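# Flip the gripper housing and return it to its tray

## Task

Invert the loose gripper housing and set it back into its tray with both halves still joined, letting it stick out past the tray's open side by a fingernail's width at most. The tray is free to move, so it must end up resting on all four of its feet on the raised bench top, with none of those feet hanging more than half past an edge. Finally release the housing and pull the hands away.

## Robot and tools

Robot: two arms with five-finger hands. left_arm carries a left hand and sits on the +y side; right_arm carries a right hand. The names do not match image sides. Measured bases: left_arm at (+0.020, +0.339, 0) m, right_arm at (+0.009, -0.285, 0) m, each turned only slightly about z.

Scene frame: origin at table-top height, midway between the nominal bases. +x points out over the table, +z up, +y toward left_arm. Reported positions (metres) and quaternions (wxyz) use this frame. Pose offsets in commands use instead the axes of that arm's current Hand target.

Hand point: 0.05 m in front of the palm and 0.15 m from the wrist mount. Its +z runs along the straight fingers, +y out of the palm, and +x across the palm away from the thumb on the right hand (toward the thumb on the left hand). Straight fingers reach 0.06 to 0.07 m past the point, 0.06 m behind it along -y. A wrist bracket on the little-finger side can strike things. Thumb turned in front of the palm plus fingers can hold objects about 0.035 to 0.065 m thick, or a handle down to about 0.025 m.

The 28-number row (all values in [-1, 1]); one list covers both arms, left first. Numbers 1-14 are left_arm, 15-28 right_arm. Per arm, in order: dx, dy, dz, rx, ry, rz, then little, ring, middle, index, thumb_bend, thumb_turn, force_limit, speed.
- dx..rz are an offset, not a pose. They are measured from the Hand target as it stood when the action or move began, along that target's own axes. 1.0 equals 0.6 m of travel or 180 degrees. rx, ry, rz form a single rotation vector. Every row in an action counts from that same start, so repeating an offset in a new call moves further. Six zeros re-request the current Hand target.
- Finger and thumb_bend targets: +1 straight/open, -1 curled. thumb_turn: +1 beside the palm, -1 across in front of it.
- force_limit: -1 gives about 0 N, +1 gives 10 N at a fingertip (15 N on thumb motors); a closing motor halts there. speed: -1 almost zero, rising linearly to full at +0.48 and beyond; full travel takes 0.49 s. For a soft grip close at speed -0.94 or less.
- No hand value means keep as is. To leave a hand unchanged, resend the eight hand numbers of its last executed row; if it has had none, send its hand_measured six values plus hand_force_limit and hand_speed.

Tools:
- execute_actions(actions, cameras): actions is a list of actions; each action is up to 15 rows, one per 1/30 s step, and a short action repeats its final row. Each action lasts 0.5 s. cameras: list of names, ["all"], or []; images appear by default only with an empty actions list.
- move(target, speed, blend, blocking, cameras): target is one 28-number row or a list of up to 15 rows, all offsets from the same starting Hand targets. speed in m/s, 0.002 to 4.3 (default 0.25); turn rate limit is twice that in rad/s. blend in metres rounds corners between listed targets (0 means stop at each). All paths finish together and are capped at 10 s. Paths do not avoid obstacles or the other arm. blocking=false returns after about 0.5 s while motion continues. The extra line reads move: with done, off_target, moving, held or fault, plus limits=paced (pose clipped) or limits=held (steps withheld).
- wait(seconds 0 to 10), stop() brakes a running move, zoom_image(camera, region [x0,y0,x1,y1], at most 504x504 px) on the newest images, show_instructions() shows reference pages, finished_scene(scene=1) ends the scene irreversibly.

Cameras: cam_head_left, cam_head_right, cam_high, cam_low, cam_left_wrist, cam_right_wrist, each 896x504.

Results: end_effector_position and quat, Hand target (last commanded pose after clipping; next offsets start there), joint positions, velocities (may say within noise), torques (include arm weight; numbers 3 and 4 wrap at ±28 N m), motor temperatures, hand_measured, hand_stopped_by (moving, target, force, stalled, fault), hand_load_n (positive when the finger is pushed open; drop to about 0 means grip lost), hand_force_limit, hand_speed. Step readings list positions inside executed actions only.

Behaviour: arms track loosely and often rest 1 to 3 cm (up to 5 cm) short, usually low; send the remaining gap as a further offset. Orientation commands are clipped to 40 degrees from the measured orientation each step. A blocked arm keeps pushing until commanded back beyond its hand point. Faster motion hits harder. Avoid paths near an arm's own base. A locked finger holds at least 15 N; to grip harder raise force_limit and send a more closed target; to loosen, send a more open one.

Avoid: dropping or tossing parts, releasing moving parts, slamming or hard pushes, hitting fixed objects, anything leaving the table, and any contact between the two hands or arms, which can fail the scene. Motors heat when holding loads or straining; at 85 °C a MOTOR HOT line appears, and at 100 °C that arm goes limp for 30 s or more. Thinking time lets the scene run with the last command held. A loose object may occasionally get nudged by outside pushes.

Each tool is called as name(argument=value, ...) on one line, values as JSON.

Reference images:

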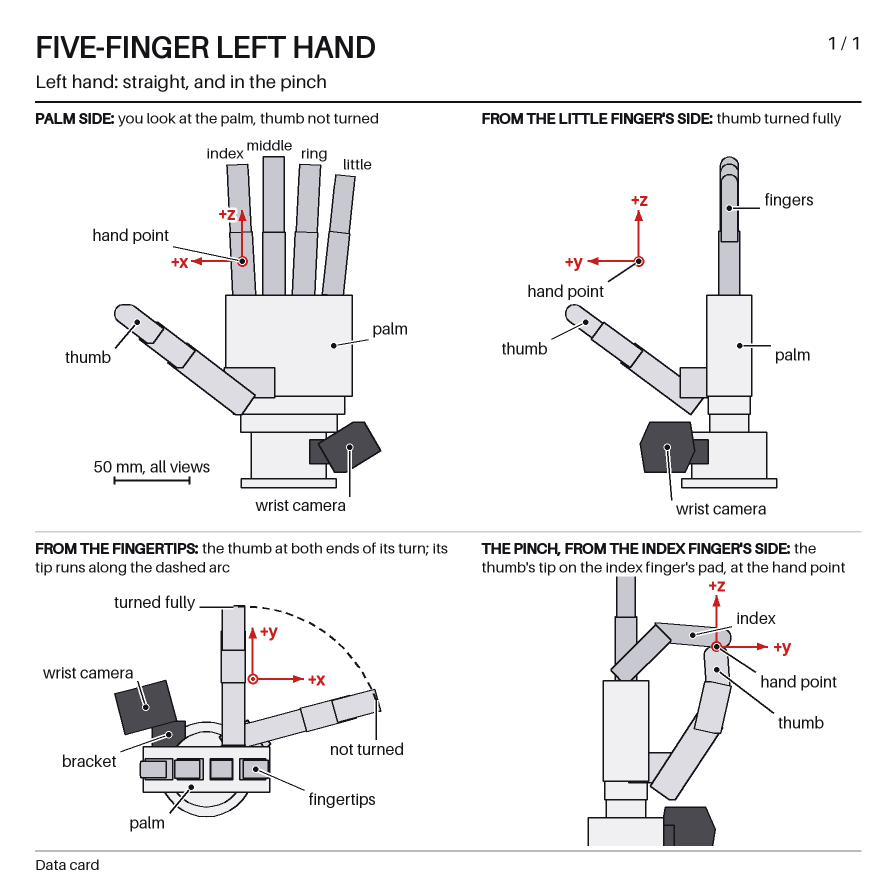

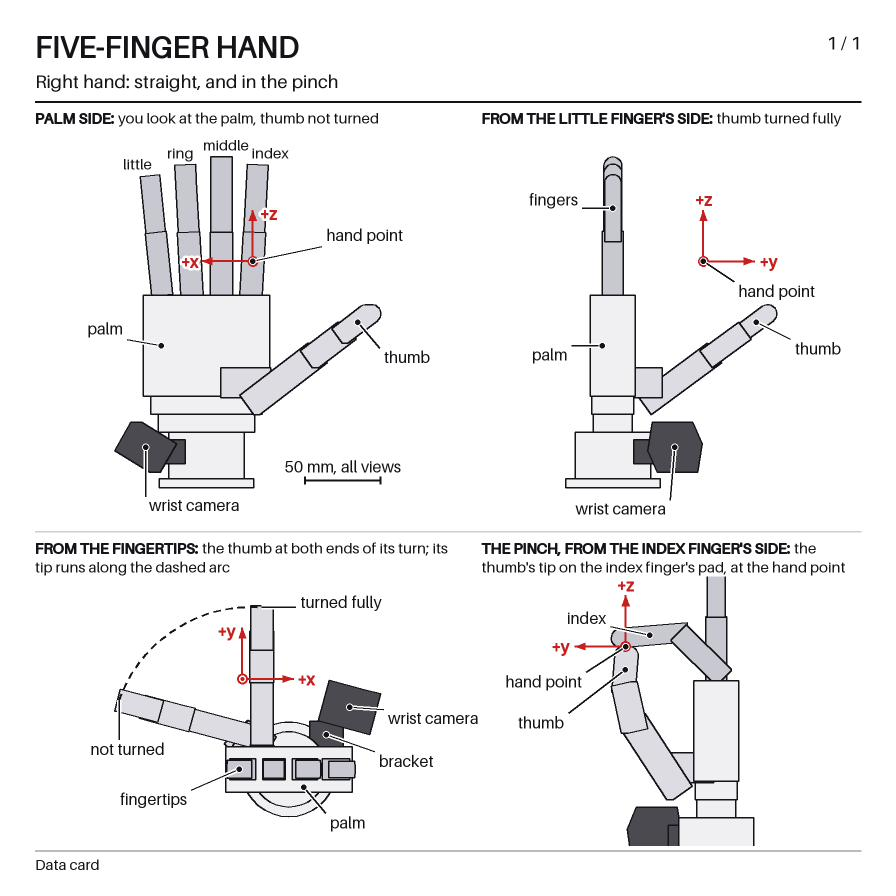

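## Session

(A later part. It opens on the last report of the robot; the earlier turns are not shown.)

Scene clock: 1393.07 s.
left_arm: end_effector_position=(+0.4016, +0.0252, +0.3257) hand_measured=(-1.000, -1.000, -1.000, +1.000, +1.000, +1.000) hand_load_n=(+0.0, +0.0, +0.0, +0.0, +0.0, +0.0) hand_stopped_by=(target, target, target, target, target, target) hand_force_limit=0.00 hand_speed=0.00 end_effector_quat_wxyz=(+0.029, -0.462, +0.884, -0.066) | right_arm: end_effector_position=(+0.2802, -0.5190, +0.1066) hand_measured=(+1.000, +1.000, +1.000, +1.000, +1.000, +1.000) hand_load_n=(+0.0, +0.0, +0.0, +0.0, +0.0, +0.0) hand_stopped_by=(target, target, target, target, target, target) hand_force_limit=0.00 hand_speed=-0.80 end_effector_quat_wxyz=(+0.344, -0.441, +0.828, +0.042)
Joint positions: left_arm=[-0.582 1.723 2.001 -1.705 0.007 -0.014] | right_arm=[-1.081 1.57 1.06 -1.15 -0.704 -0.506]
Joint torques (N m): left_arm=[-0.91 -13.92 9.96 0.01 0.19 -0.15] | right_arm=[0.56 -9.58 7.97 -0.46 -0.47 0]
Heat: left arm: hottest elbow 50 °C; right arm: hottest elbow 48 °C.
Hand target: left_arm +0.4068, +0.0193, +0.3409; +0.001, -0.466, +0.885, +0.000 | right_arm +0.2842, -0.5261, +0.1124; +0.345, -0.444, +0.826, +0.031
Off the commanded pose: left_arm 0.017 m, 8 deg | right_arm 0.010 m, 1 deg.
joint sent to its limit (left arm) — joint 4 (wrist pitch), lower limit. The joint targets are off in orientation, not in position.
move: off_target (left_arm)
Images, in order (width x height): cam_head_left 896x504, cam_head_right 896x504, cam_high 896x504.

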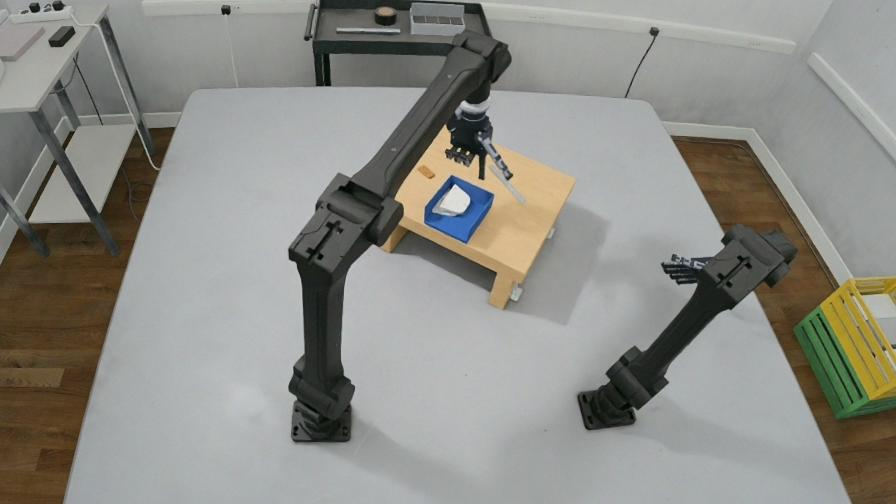

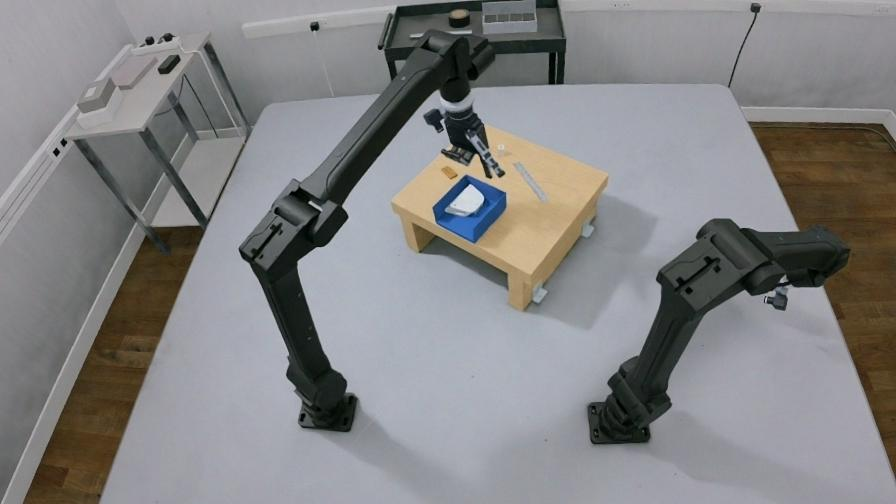

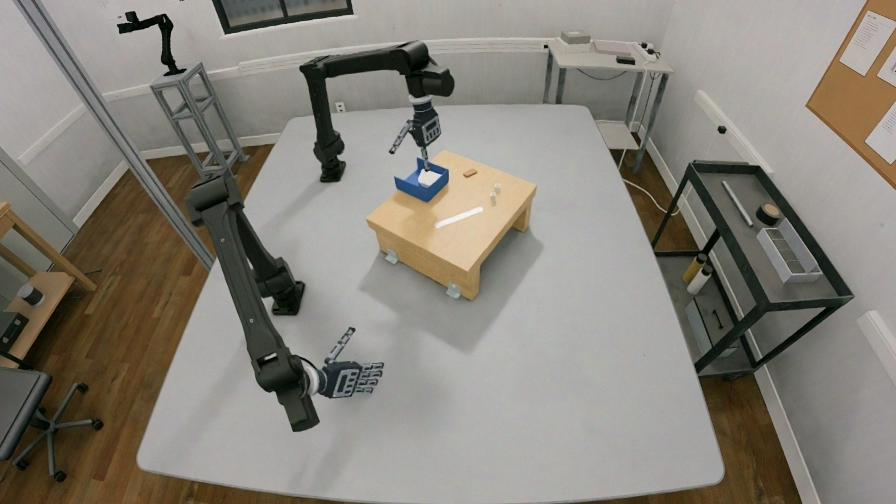

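move(target=[[-0.0939,0.1602,0.02,0,0,0,-1,-1,-1,1,1,1,0,0,0,0,0,0,0,0,1,1,1,1,1,1,0,-0.8],[-0.0939,0.1602,0.183,0,0,0,-1,-1,-1,1,1,1,0,0,0,0,0,0,0,0,1,1,1,1,1,1,0,-0.8]], speed=[0.15,0.1], cameras=["cam_head_left","cam_head_right","cam_high"])

zoom_image(camera="cam_head_left", region=[420, 170, 500, 250])

zoom_image(camera="cam_head_right", region=[430, 170, 510, 250])

zoom_image(camera="cam_low", region=[480, 150, 580, 240])

Scene clock: 1470.07 s.
left_arm: end_effector_position=(+0.3573, +0.1207, +0.2461) hand_measured=(-1.000, -1.000, -1.000, +1.000, +1.000, +1.000) hand_load_n=(+0.0, +0.0, +0.0, -1.5, +0.0, +0.0) hand_stopped_by=(target, target, target, target, target, target) hand_force_limit=0.00 hand_speed=0.00 end_effector_quat_wxyz=(+0.005, -0.470, +0.882, -0.009) | right_arm: end_effector_position=(+0.2802, -0.5190, +0.1066) hand_measured=(+1.000, +1.000, +1.000, +1.000, +1.000, +1.000) hand_load_n=(+0.0, +0.0, +0.0, +0.0, +0.0, +0.0) hand_stopped_by=(target, target, target, target, target, target) hand_force_limit=0.00 hand_speed=-0.80 end_effector_quat_wxyz=(+0.344, -0.441, +0.828, +0.042)
Joint positions: left_arm=[-0.47 1.534 1.545 -1.56 0.001 0.083] | right_arm=[-1.081 1.57 1.06 -1.15 -0.704 -0.506]
Joint torques (N m): left_arm=[-1.03 -9.58 5.6 0.65 -0.08 0.03] | right_arm=[0.56 -9.64 7.98 -0.47 -0.47 0]
Heat: left arm: hottest elbow 53 °C; right arm: hottest elbow 48 °C.
Hand target: left_arm +0.3598, +0.1204, +0.2313; +0.001, -0.466, +0.885, +0.000 | right_arm +0.2842, -0.5261, +0.1124; +0.345, -0.444, +0.826, +0.031
Off the commanded pose: left_arm 0.015 m, 1 deg | right_arm 0.010 m, 1 deg.
move: off_target (left_arm)
Images, in order (width x height): cam_head_left 896x504, cam_head_right 896x504, cam_high 896x504.

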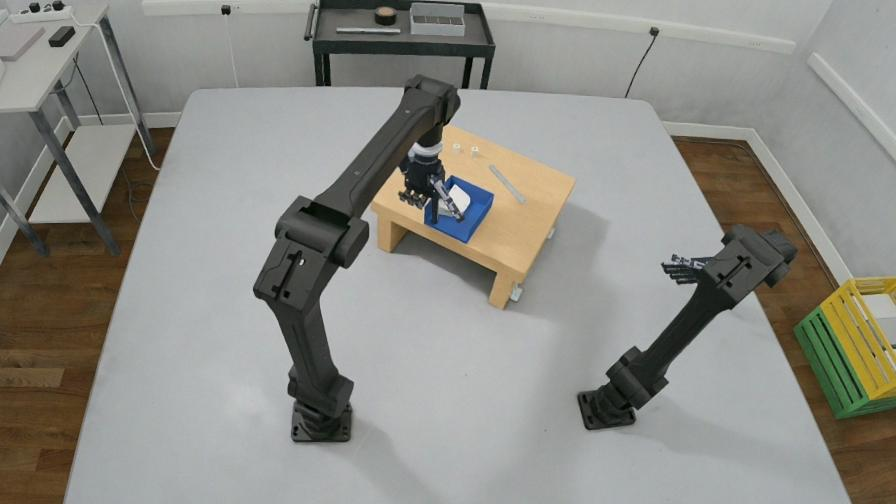

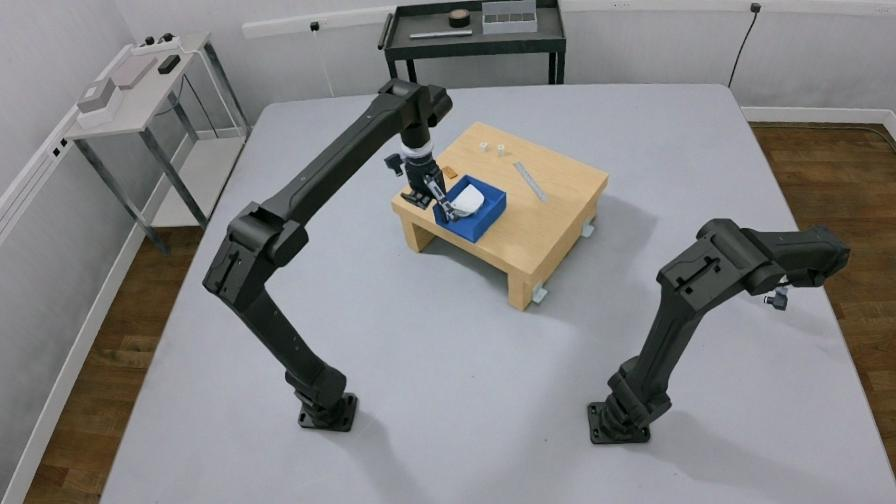

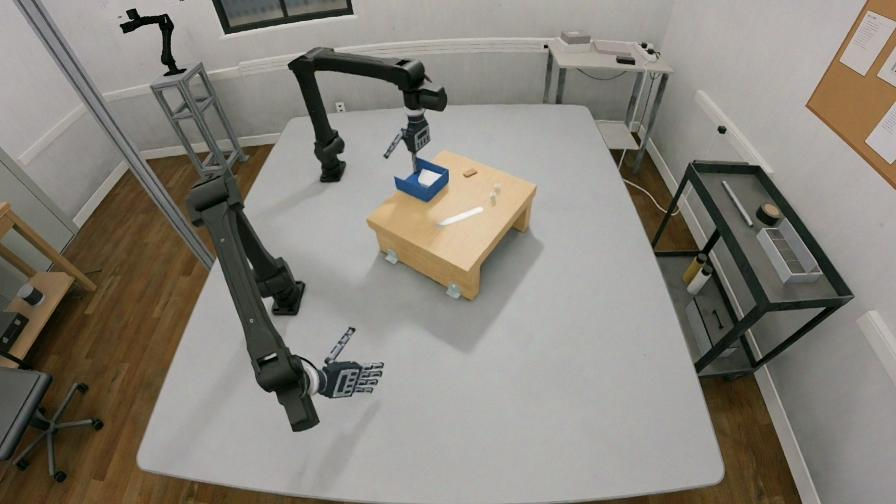

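Scaled by 6.300 from the camera's 896x504 image, which has a finer 1280x720 frame.

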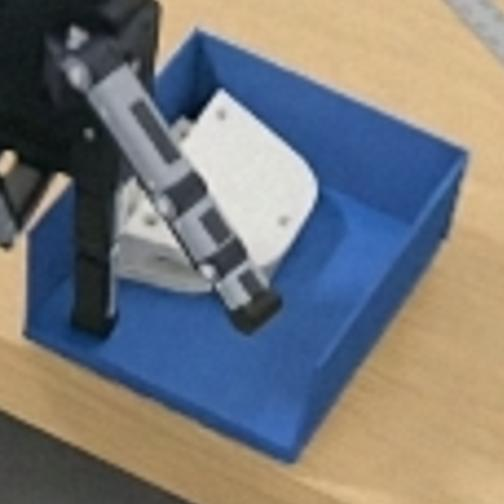

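Scaled by 6.300 from the camera's 896x504 image, which has a finer 1280x720 frame.

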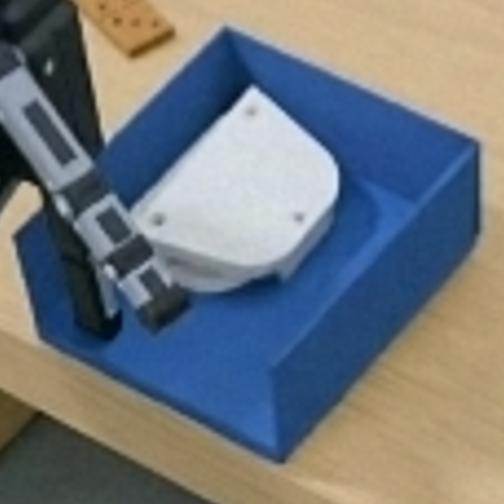

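This scene's latest camera images include none from cam_low. They are from: cam_head_left, cam_head_right, cam_high. cam_low's image comes with the result of a call that names it in "cameras".

move(target=[[0,0,-0.018,0,0,0,-1,-1,-1,1,1,1,0,0,0,0,0,0,0,0,1,1,1,1,1,1,0,-0.8],[0,-0.05,-0.018,0,0,0,-1,-1,-1,1,1,1,0,0,0,0,0,0,0,0,1,1,1,1,1,1,0,-0.8]], speed=0.05, cameras=["cam_head_left","cam_head_right","cam_high"])

zoom_image(camera="cam_head_left", region=[420, 170, 500, 250])

zoom_image(camera="cam_head_right", region=[430, 170, 510, 250])

zoom_image(camera="cam_high", region=[390, 150, 455, 205])

Scene clock: 1488.47 s.
left_arm: end_effector_position=(+0.3675, +0.1153, +0.2479) hand_measured=(-1.000, -1.000, -1.000, +1.000, +1.000, +1.000) hand_load_n=(+0.0, +0.0, +0.0, -7.5, +0.0, +0.0) hand_stopped_by=(target, target, target, target, target, target) hand_force_limit=0.00 hand_speed=0.00 end_effector_quat_wxyz=(-0.004, -0.469, +0.883, +0.005) | right_arm: end_effector_position=(+0.2802, -0.5190, +0.1066) hand_measured=(+1.000, +1.000, +1.000, +1.000, +1.000, +1.000) hand_load_n=(+0.0, +0.0, +0.0, +0.0, +0.0, -0.5) hand_stopped_by=(target, target, target, target, target, target) hand_force_limit=0.00 hand_speed=-0.80 end_effector_quat_wxyz=(+0.344, -0.441, +0.828, +0.042)
Joint positions: left_arm=[-0.47 1.588 1.607 -1.602 0.001 0.087] | right_arm=[-1.081 1.57 1.06 -1.15 -0.704 -0.506]
Joint torques (N m): left_arm=[-1.26 -8.47 9.62 0.58 -0.08 -0.03] | right_arm=[0.62 -9.58 7.98 -0.46 -0.47 0]
Heat: left arm: hottest elbow 52 °C; right arm: hottest elbow 48 °C.
Hand target: left_arm +0.3845, +0.1034, +0.2421; +0.001, -0.466, +0.885, +0.000 | right_arm +0.2842, -0.5261, +0.1124; +0.345, -0.444, +0.826, +0.031
Off the commanded pose: left_arm 0.022 m, 1 deg | right_arm 0.010 m, 1 deg.
move: off_target (left_arm)
Images, in order (width x height): cam_head_left 896x504, cam_head_right 896x504, cam_high 896x504.

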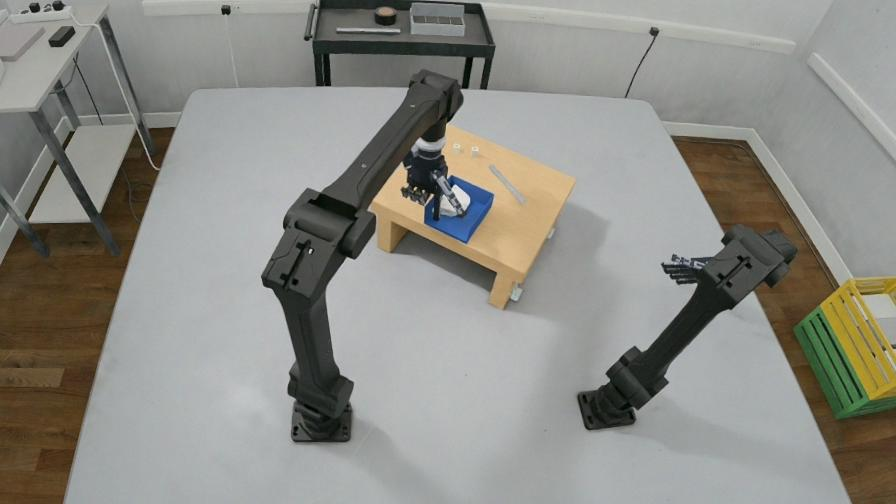

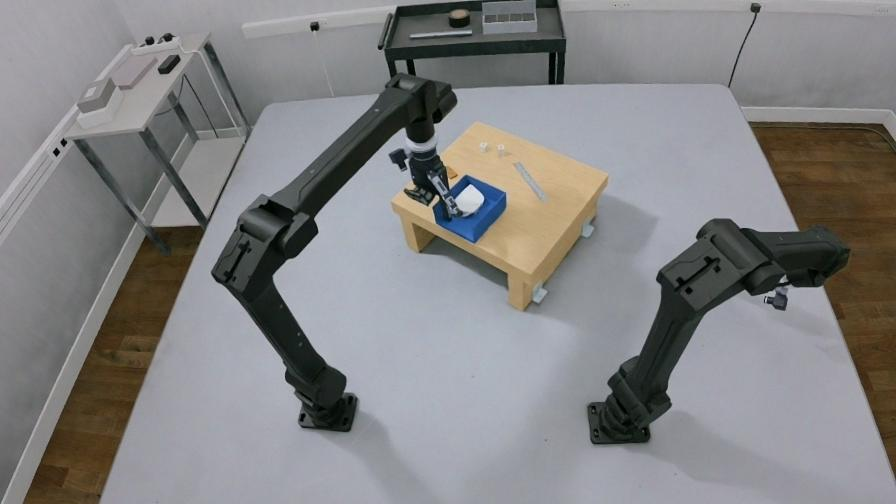

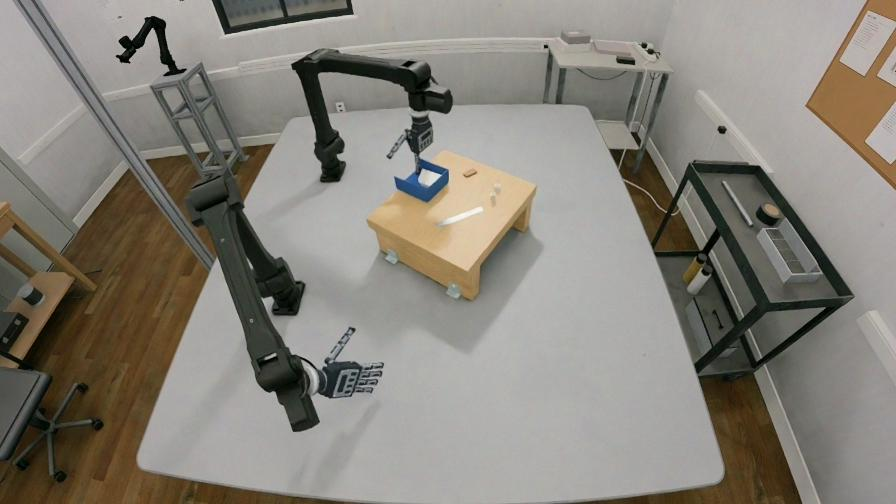

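Scaled by 6.300 from the camera's 896x504 image, which has a finer 1280x720 frame.

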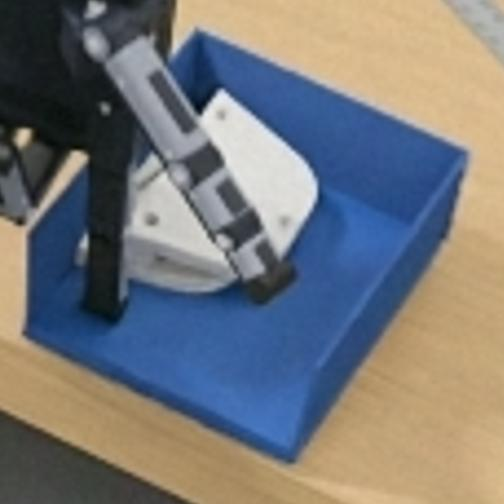

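Scaled by 6.300 from the camera's 896x504 image, which has a finer 1280x720 frame.

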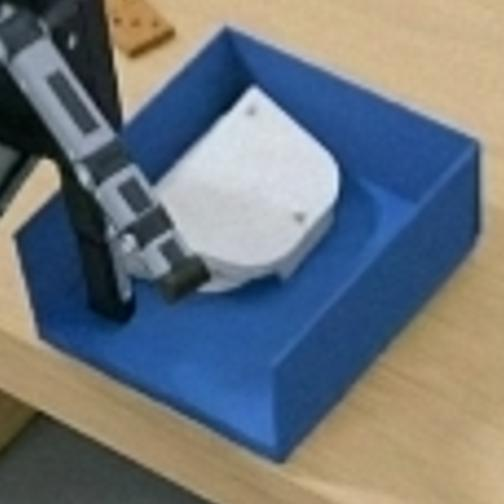

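Scaled by 7.754 from the camera's 896x504 image, which has a finer 1280x720 frame.

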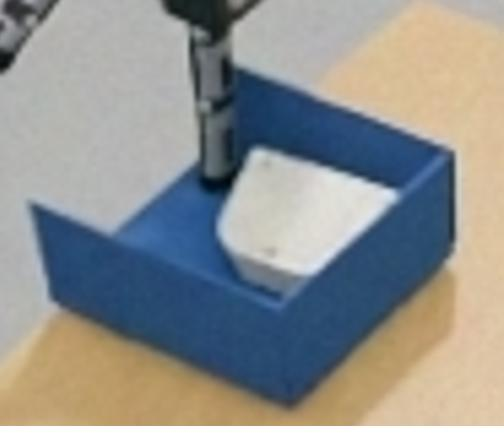

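move(target=[[0,0.0667,-0.01,0,0,0,-1,-1,-1,1,1,1,0,0,-0.3019,0.0721,-0.0798,-0.13,0.0233,-0.3,1,1,1,1,1,1,0,-0.8],[-0.2407,0.3759,-0.1967,0,0,0,-1,-1,-1,1,1,1,0,0,-0.6038,0.1442,-0.1595,-0.2609,0.0466,-0.5999,1,1,1,1,1,1,0,-0.8]], speed=0.2, blend=0.01, cameras=["cam_head_left","cam_right_wrist"])

Scene clock: 1550.30 s.
left_arm: end_effector_position=(+0.2841, +0.3482, +0.3586) hand_measured=(-1.000, -1.000, -1.000, +1.000, +1.000, +1.000) hand_load_n=(+0.0, +0.0, +0.0, +0.0, +0.0, +0.0) hand_stopped_by=(target, target, target, target, target, target) hand_force_limit=0.00 hand_speed=0.00 end_effector_quat_wxyz=(+0.103, -0.468, +0.876, -0.053) | right_arm: end_effector_position=(+0.2974, -0.2507, +0.3573) hand_measured=(+1.000, +1.000, +1.000, +1.000, +1.000, +1.000) hand_load_n=(+0.0, +0.0, +0.0, +0.0, +0.0, +0.0) hand_stopped_by=(target, target, target, target, target, target) hand_force_limit=0.00 hand_speed=-0.80 end_effector_quat_wxyz=(-0.026, +0.989, -0.095, +0.111)
Joint positions: left_arm=[0.042 1.1 1.464 -1.702 -0.003 0.594] | right_arm=[0.265 1.125 1.467 -1.686 0.032 -1.102]
Joint torques (N m): left_arm=[-0.73 -5.01 6.67 0.06 -0.09 0.08] | right_arm=[0.91 -5.48 11.36 -0.28 0.15 -0.2]
Heat: left arm: hottest elbow 54 °C; right arm: hottest elbow 48 °C.
Hand target: left_arm +0.2802, +0.3499, +0.3604; +0.001, -0.465, +0.885, +0.001 | right_arm +0.3000, -0.2498, +0.3793; +0.000, +0.996, -0.087, +0.000
Off the commanded pose: left_arm 0.005 m, 13 deg | right_arm 0.022 m, 13 deg.
joint sent to its limit (left arm) — joint 4 (wrist pitch), lower limit. The joint targets are off in orientation, not in position.
joint sent to its limit (right arm) — joint 4 (wrist pitch), lower limit. The joint targets are off in orientation, not in position.
move: off_target (left_arm, right_arm)
camera_calibration:
cam_right_wrist: T_world_to_cam=[[0.131996, -0.991242, -0.00413501, -0.290685], [-0.947671, -0.127415, 0.292721, 0.149555], [-0.290684, -0.0347195, -0.956189, 0.533837], [0, 0, 0, 1]] pos_world=[0.335277, -0.250549, 0.465469]
Images, in order (width x height): cam_head_left 896x504, cam_right_wrist 896x504.

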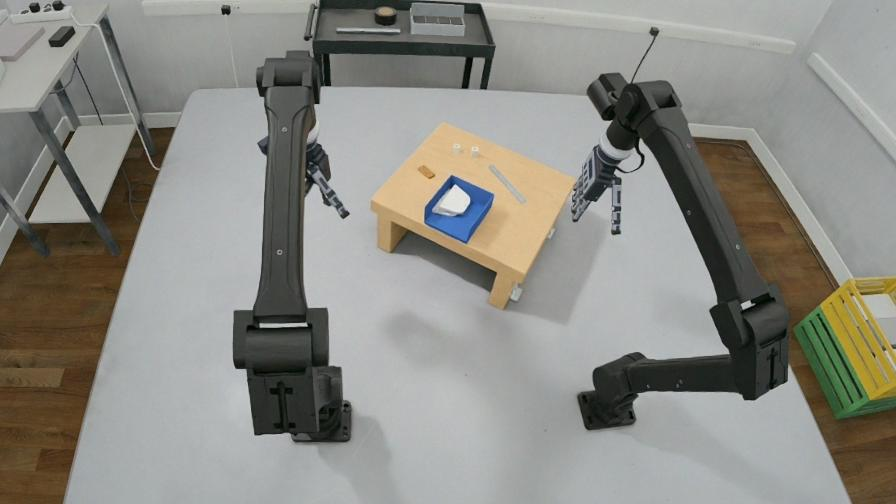

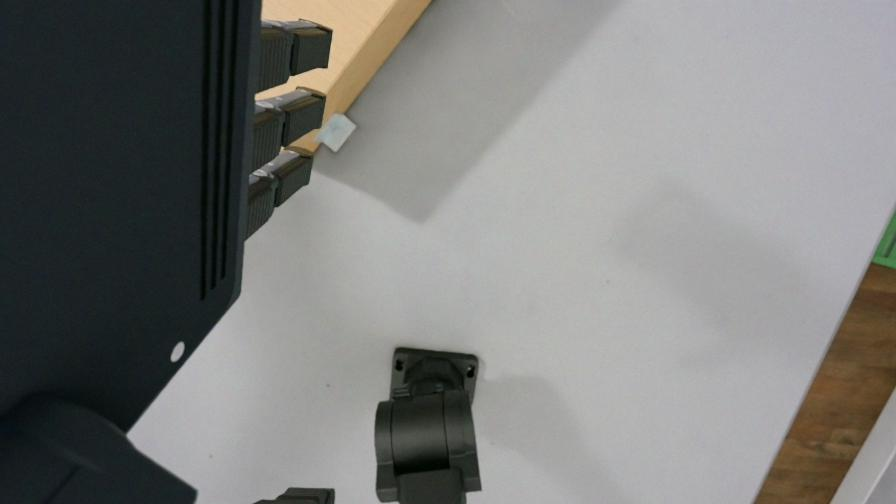

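move(target=[[-0.1367,0.1543,0,0,0,0,-1,-1,-1,1,1,1,0,0,-0.0983,-0.6057,0.0333,0,0,-0.3644,1,1,1,1,1,1,0,-0.8]], speed=0.25, cameras=["all"])

Scene clock: 1569.73 s.
left_arm: end_effector_position=(+0.2540, +0.4688, +0.3606) hand_measured=(-1.000, -1.000, -1.000, +1.000, +1.000, +1.000) hand_load_n=(+0.5, +0.0, +0.0, +0.0, +0.0, +0.0) hand_stopped_by=(target, target, target, target, target, target) hand_force_limit=0.00 hand_speed=0.00 end_effector_quat_wxyz=(+0.119, -0.467, +0.876, -0.004) | right_arm: end_effector_position=(+0.3010, +0.1102, +0.3419) hand_measured=(+1.000, +1.000, +1.000, +1.000, +1.000, +1.000) hand_load_n=(+0.0, +0.0, +0.0, +0.0, +0.0, +0.0) hand_stopped_by=(target, target, target, target, target, target) hand_force_limit=0.00 hand_speed=-0.80 end_effector_quat_wxyz=(-0.034, +0.882, +0.463, +0.076)
Joint positions: left_arm=[0.412 1.082 1.451 -1.702 -0.02 0.967] | right_arm=[1.048 1.631 1.913 -1.688 0.027 -1.477]
Joint torques (N m): left_arm=[-0.56 -4.42 6.52 0.08 -0.11 0.11] | right_arm=[0.79 -11.11 11.6 -0.31 0.11 -0.18]
Heat: left arm: hottest elbow 51 °C; right arm: hottest elbow 49 °C.
Hand target: left_arm +0.2505, +0.4699, +0.3607; +0.001, -0.465, +0.885, +0.001 | right_arm +0.3050, +0.1183, +0.3593; +0.000, +0.885, +0.466, +0.000
Off the commanded pose: left_arm 0.004 m, 14 deg | right_arm 0.019 m, 10 deg.
joint sent to its limit (left arm) — joint 4 (wrist pitch), lower limit. The joint targets are off in orientation, not in position.
joint sent to its limit (right arm) — joint 4 (wrist pitch), lower limit. The joint targets are off in orientation, not in position.
move: off_target (left_arm, right_arm)
camera_calibration:
cam_left_wrist: T_world_to_cam=[[0.624188, -0.780826, 0.0264716, 0.202952], [-0.752382, -0.591631, 0.289647, 0.36302], [-0.210502, -0.200711, -0.956767, 0.60645], [0, 0, 0, 1]] pos_world=[0.274108, 0.494965, 0.469711]
cam_right_wrist: T_world_to_cam=[[0.958044, -0.280155, 0.0605464, -0.282564], [-0.282665, -0.888513, 0.36145, 0.0636663], [-0.0474655, -0.363399, -0.930424, 0.486952], [0, 0, 0, 1]] pos_world=[0.311818, 0.154365, 0.447168]

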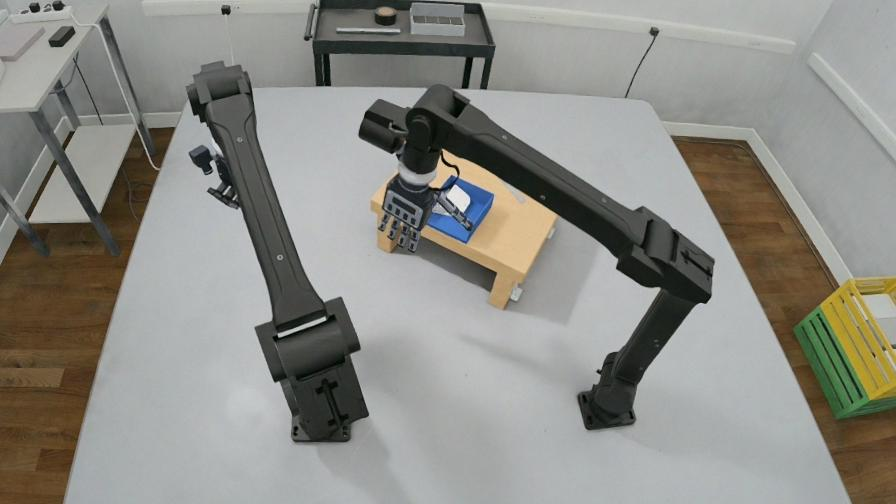

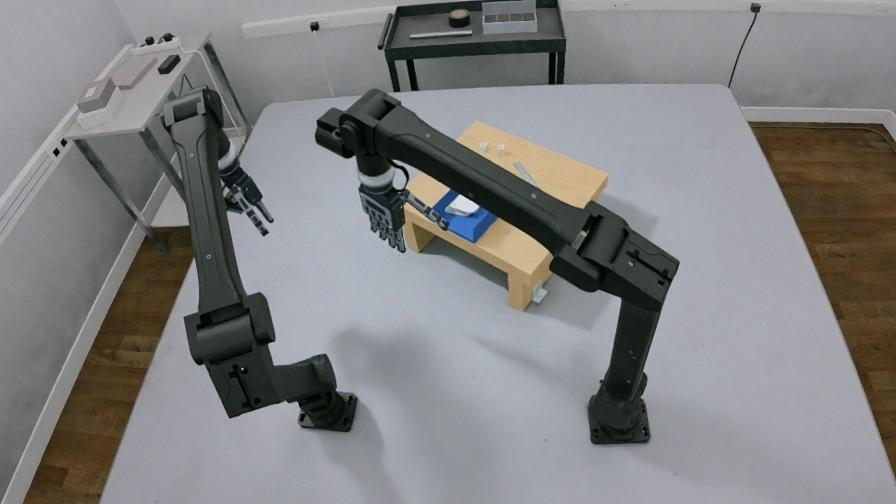

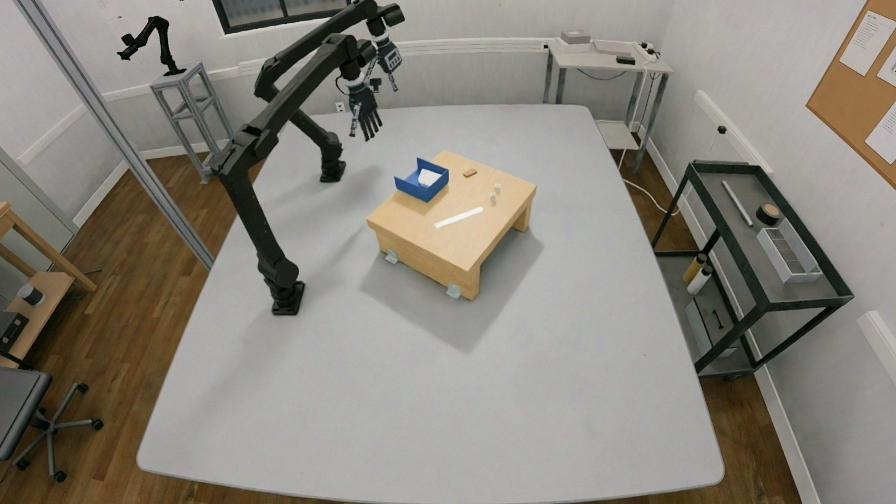

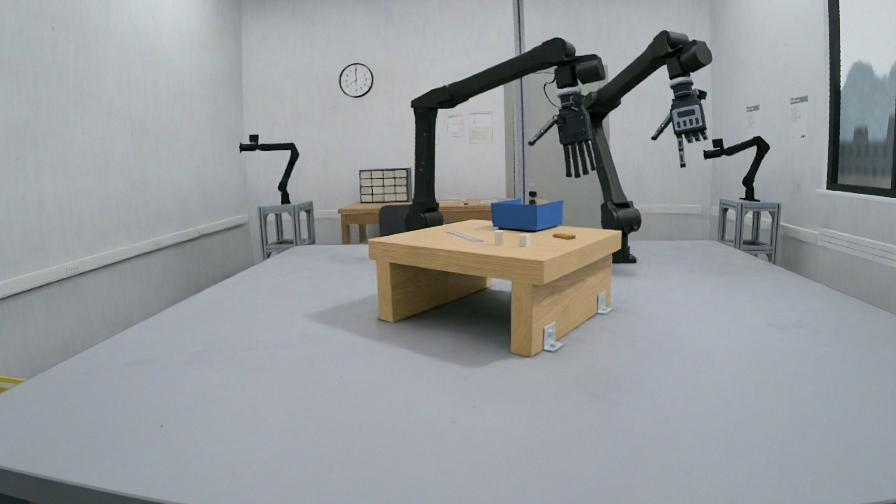

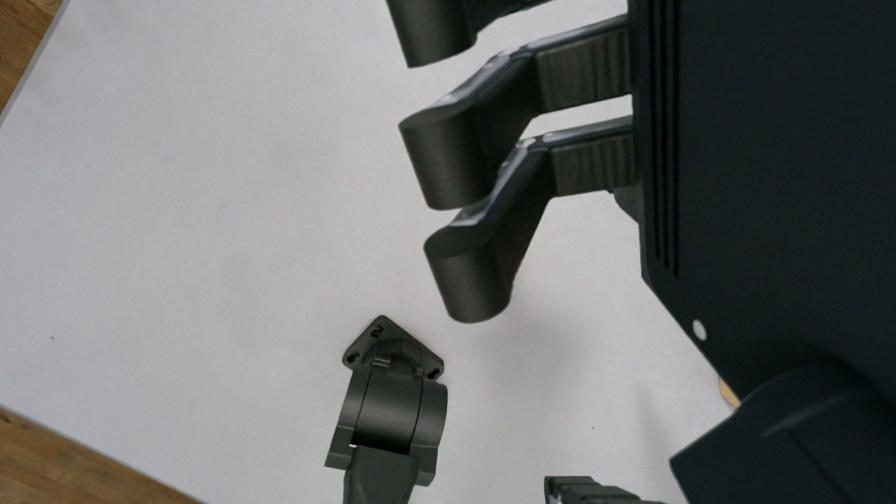

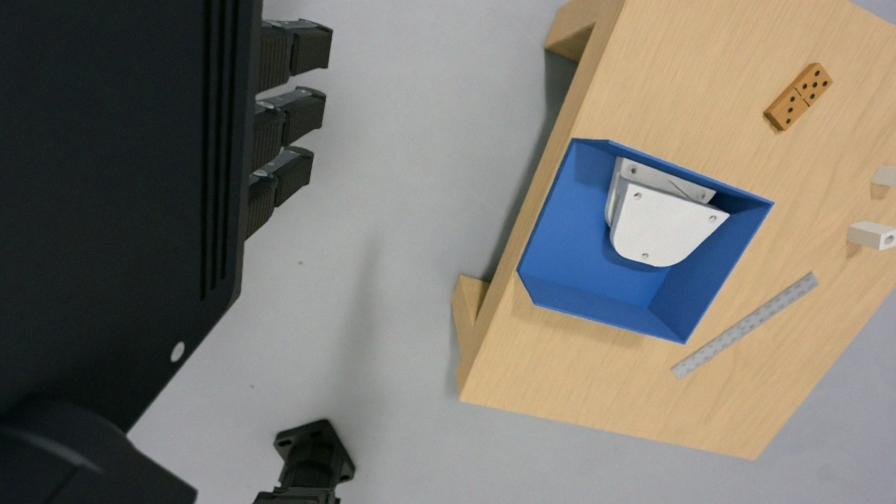

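Excellent view. Zoom.

zoom_image(camera="cam_right_wrist", region=[505, 125, 785, 355])

zoom_image(camera="cam_right_wrist", region=[590, 140, 740, 280])

Scaled by 1.800 from the camera's 896x504 image, which has a finer 1280x720 frame.

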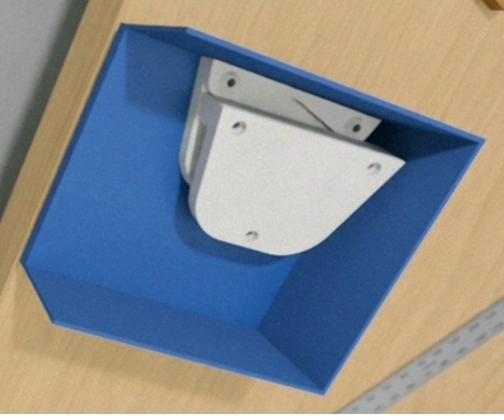

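Scaled by 3.360 from the camera's 896x504 image, which has a finer 1280x720 frame.

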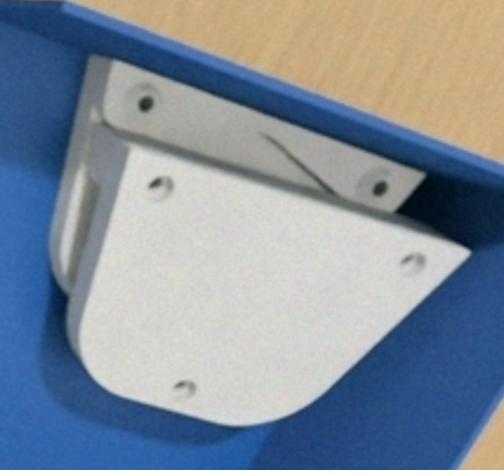

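move(target=[[0,0,0,0,0,0.25,1,1,1,1,1,1,0,0,-0.4507,0.339,-0.0667,0,0,0.781,1,1,1,1,1,1,0,-0.8],[0,0,0,0,0,0.5,1,1,1,1,1,1,0,0,-0.2957,0.5357,-0.0333,0,0,-0.6633,1,1,1,1,1,1,0,-0.8]], speed=0.4, blend=0.03, cameras=["cam_head_left","cam_right_wrist"])

Scene clock: 1665.23 s.
left_arm: end_effector_position=(+0.2544, +0.4709, +0.3608) hand_measured=(+1.000, +1.000, +1.000, +1.000, +1.000, +1.000) hand_load_n=(+0.0, +0.0, +0.0, +0.0, +0.0, +0.0) hand_stopped_by=(target, target, target, target, target, target) hand_force_limit=0.00 hand_speed=0.00 end_effector_quat_wxyz=(+0.089, +0.184, +0.971, +0.122) | right_arm: end_effector_position=(+0.4621, -0.2103, +0.3636) hand_measured=(+1.000, +1.000, +1.000, +1.000, +1.000, +1.000) hand_load_n=(+0.0, +0.0, +0.0, +0.0, +0.0, +0.0) hand_stopped_by=(target, target, target, target, target, target) hand_force_limit=0.00 hand_speed=-0.80 end_effector_quat_wxyz=(+0.081, +0.039, +0.996, +0.017)
Joint positions: left_arm=[0.171 0.869 1.25 -1.703 -0.175 2.099] | right_arm=[0.017 1.356 1.637 -1.688 -0.022 1.684]
Joint torques (N m): left_arm=[-1.2 -2.08 6.26 0.13 -0.24 0.1] | right_arm=[0.67 -7.24 11 -0.29 -0.07 0.15]
Motor temperatures (°C): left_arm=[35 38 49 34 39 32] | right_arm=[38 40 53 35 34 34]
Heat: left arm: hottest elbow 49 °C; right arm: hottest elbow 53 °C.
Hand target: left_arm +0.2505, +0.4699, +0.3605; +0.000, +0.297, +0.955, +0.001 | right_arm +0.4699, -0.2096, +0.3794; +0.000, +0.044, +0.999, +0.000
Off the commanded pose: left_arm 0.004 m, 22 deg | right_arm 0.018 m, 9 deg.
joint sent to its limit (left arm) — joint 4 (wrist pitch), lower limit; joint 6 (wrist roll), upper limit. The joint targets are off in orientation, not in position.
joint sent to its limit (right arm) — joint 4 (wrist pitch), lower limit. The joint targets are off in orientation, not in position.
move: off_target (left_arm, right_arm); blend cut to 0 m at target 1
camera_calibration:
cam_right_wrist: T_world_to_cam=[[-0.241518, 0.970264, -0.0160492, 0.317084], [0.745657, 0.196142, 0.636807, -0.530638], [0.621019, 0.141833, -0.770856, 0.137655], [0, 0, 0, 1]] pos_world=[0.386769, -0.223099, 0.449115]
Images, in order (width x height): cam_head_left 896x504, cam_right_wrist 896x504.

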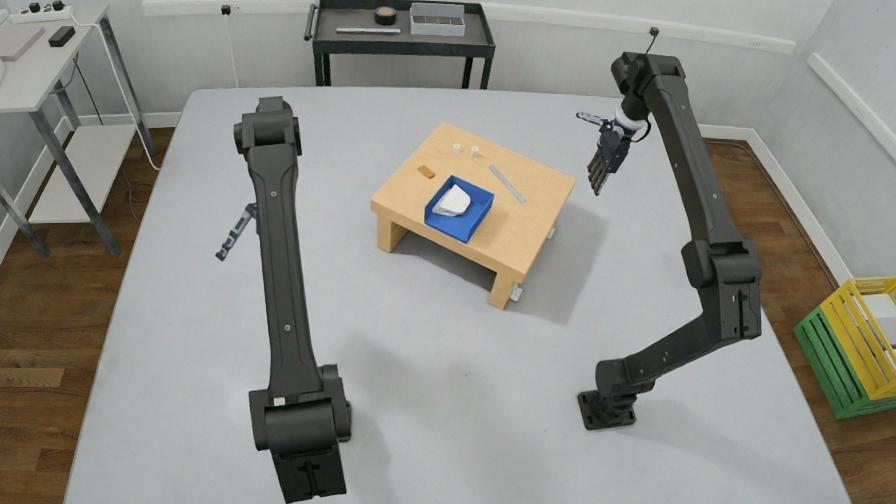

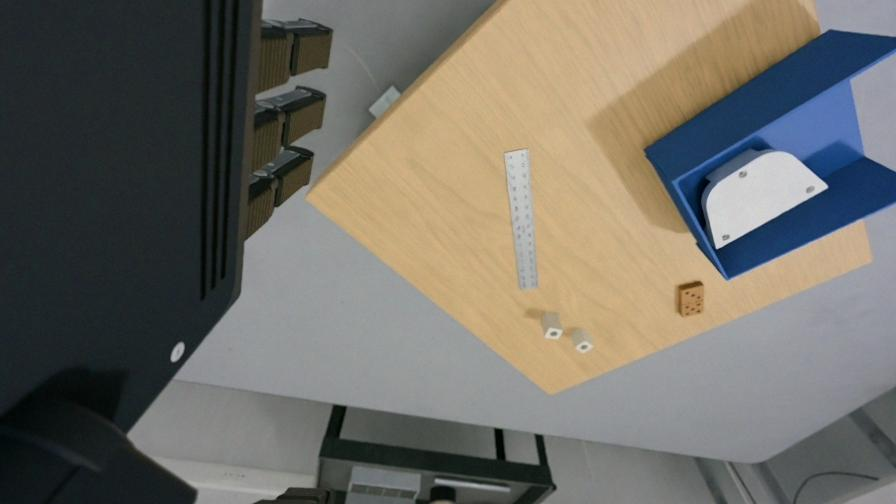

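zoom_image(camera="cam_right_wrist", region=[680, 120, 850, 270])

Scaled by 2.965 from the camera's 896x504 image, which has a finer 1280x720 frame.

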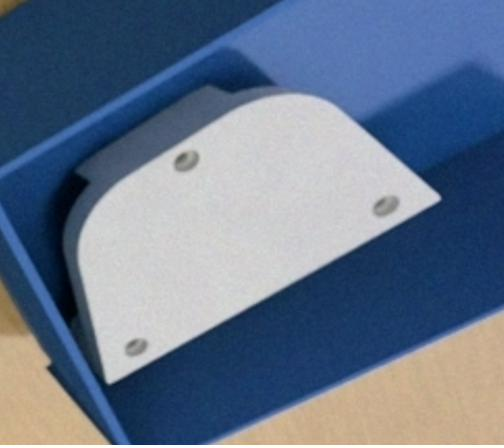

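move(target=[[0,0,0,0,0,0,1,1,1,1,1,1,0,0,0.05,0.13,-0.03,0,0,0,1,1,1,1,1,1,0,-0.8]], speed=0.2, cameras=["cam_head_left","cam_right_wrist"])

zoom_image(camera="cam_right_wrist", region=[560, 80, 896, 280])

Scene clock: 1749.13 s.
left_arm: end_effector_position=(+0.2544, +0.4709, +0.3608) hand_measured=(+1.000, +1.000, +1.000, +1.000, +1.000, +1.000) hand_load_n=(+0.0, +0.0, +0.0, +0.0, +0.0, +0.0) hand_stopped_by=(target, target, target, target, target, target) hand_force_limit=0.00 hand_speed=0.00 end_effector_quat_wxyz=(+0.089, +0.184, +0.971, +0.122) | right_arm: end_effector_position=(+0.4454, -0.1286, +0.3741) hand_measured=(+1.000, +1.000, +1.000, +1.000, +1.000, +1.000) hand_load_n=(-0.5, +0.0, +0.0, +0.0, +0.0, +0.0) hand_stopped_by=(target, target, target, target, target, target) hand_force_limit=0.00 hand_speed=-0.80 end_effector_quat_wxyz=(+0.086, +0.038, +0.995, +0.035)
Joint positions: left_arm=[0.171 0.869 1.25 -1.703 -0.175 2.099] | right_arm=[0.217 1.336 1.637 -1.688 -0.022 1.881]
Joint torques (N m): left_arm=[-1.26 -2.2 6.23 0.16 -0.24 0.11] | right_arm=[0.44 -8.47 10.56 -0.27 -0.04 0.14]
Heat: left arm: hottest elbow 48 °C; right arm: hottest elbow 51 °C.
Hand target: left_arm +0.2505, +0.4699, +0.3605; +0.000, +0.297, +0.955, +0.001 | right_arm +0.4468, -0.1294, +0.3974; +0.000, +0.044, +0.999, +0.000
Off the commanded pose: left_arm 0.004 m, 22 deg | right_arm 0.023 m, 11 deg.
joint sent to its limit (left arm) — joint 4 (wrist pitch), lower limit; joint 6 (wrist roll), upper limit. The joint targets are off in orientation, not in position.
joint sent to its limit (right arm) — joint 4 (wrist pitch), lower limit. The joint targets are off in orientation, not in position.
move: off_target (left_arm, right_arm)
camera_calibration:
cam_right_wrist: T_world_to_cam=[[-0.246856, 0.968904, 0.0169312, 0.223742], [0.73756, 0.176525, 0.6518, -0.545368], [0.628543, 0.173388, -0.758202, 0.14047], [0, 0, 0, 1]] pos_world=[0.369182, -0.14487, 0.458187]
Images, in order (width x height): cam_head_left 896x504, cam_right_wrist 896x504.

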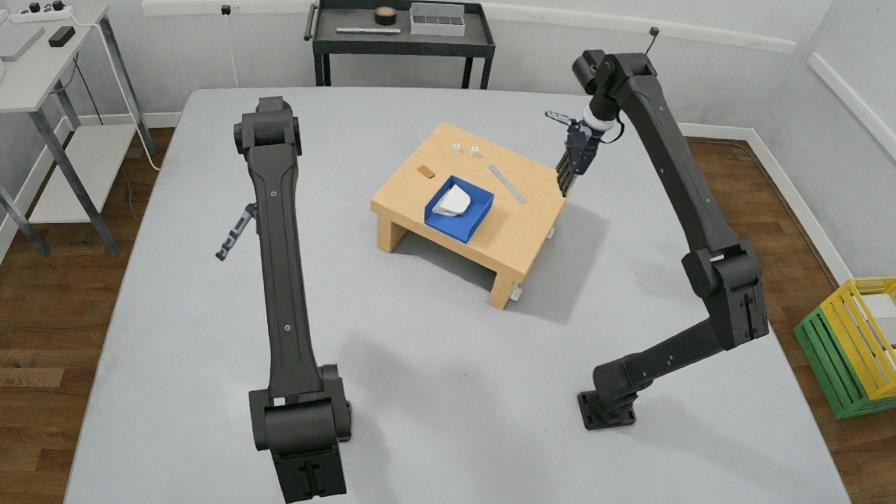

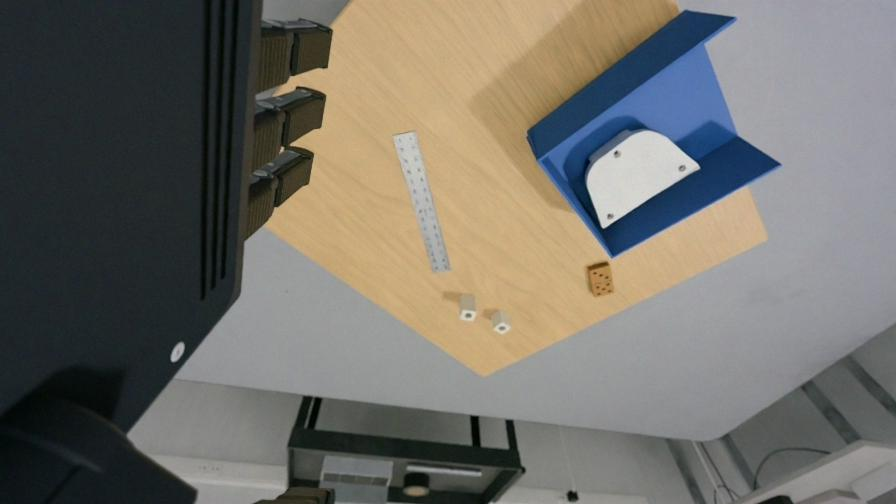

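Scaled by 1.500 from the camera's 896x504 image, which has a finer 1280x720 frame.

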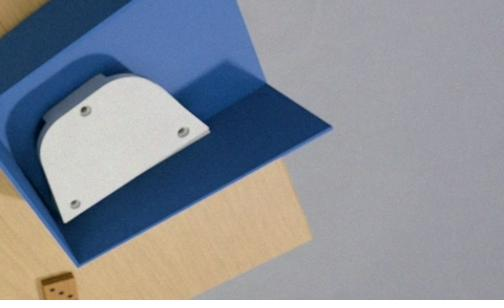

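zoom_image(camera="cam_right_wrist", region=[575, 115, 715, 240])

zoom_image(camera="cam_right_wrist", region=[580, 120, 670, 190])

Scaled by 3.600 from the camera's 896x504 image, which has a finer 1280x720 frame.

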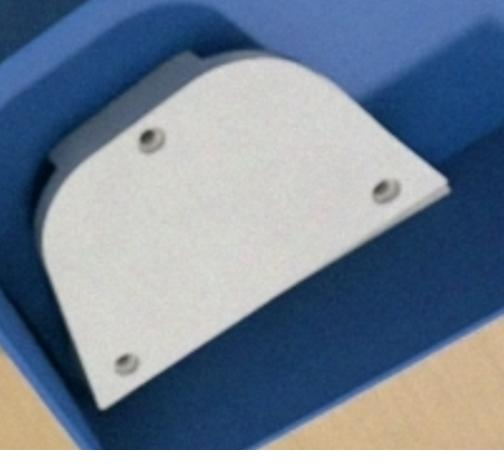

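Scaled by 5.600 from the camera's 896x504 image, which has a finer 1280x720 frame.

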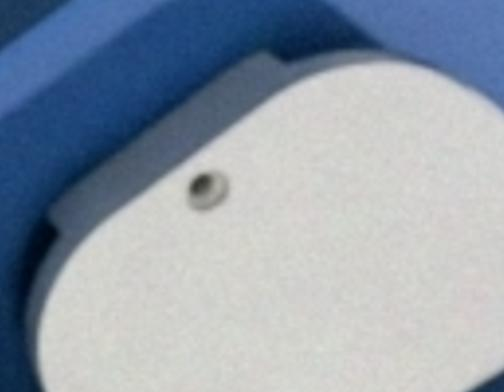

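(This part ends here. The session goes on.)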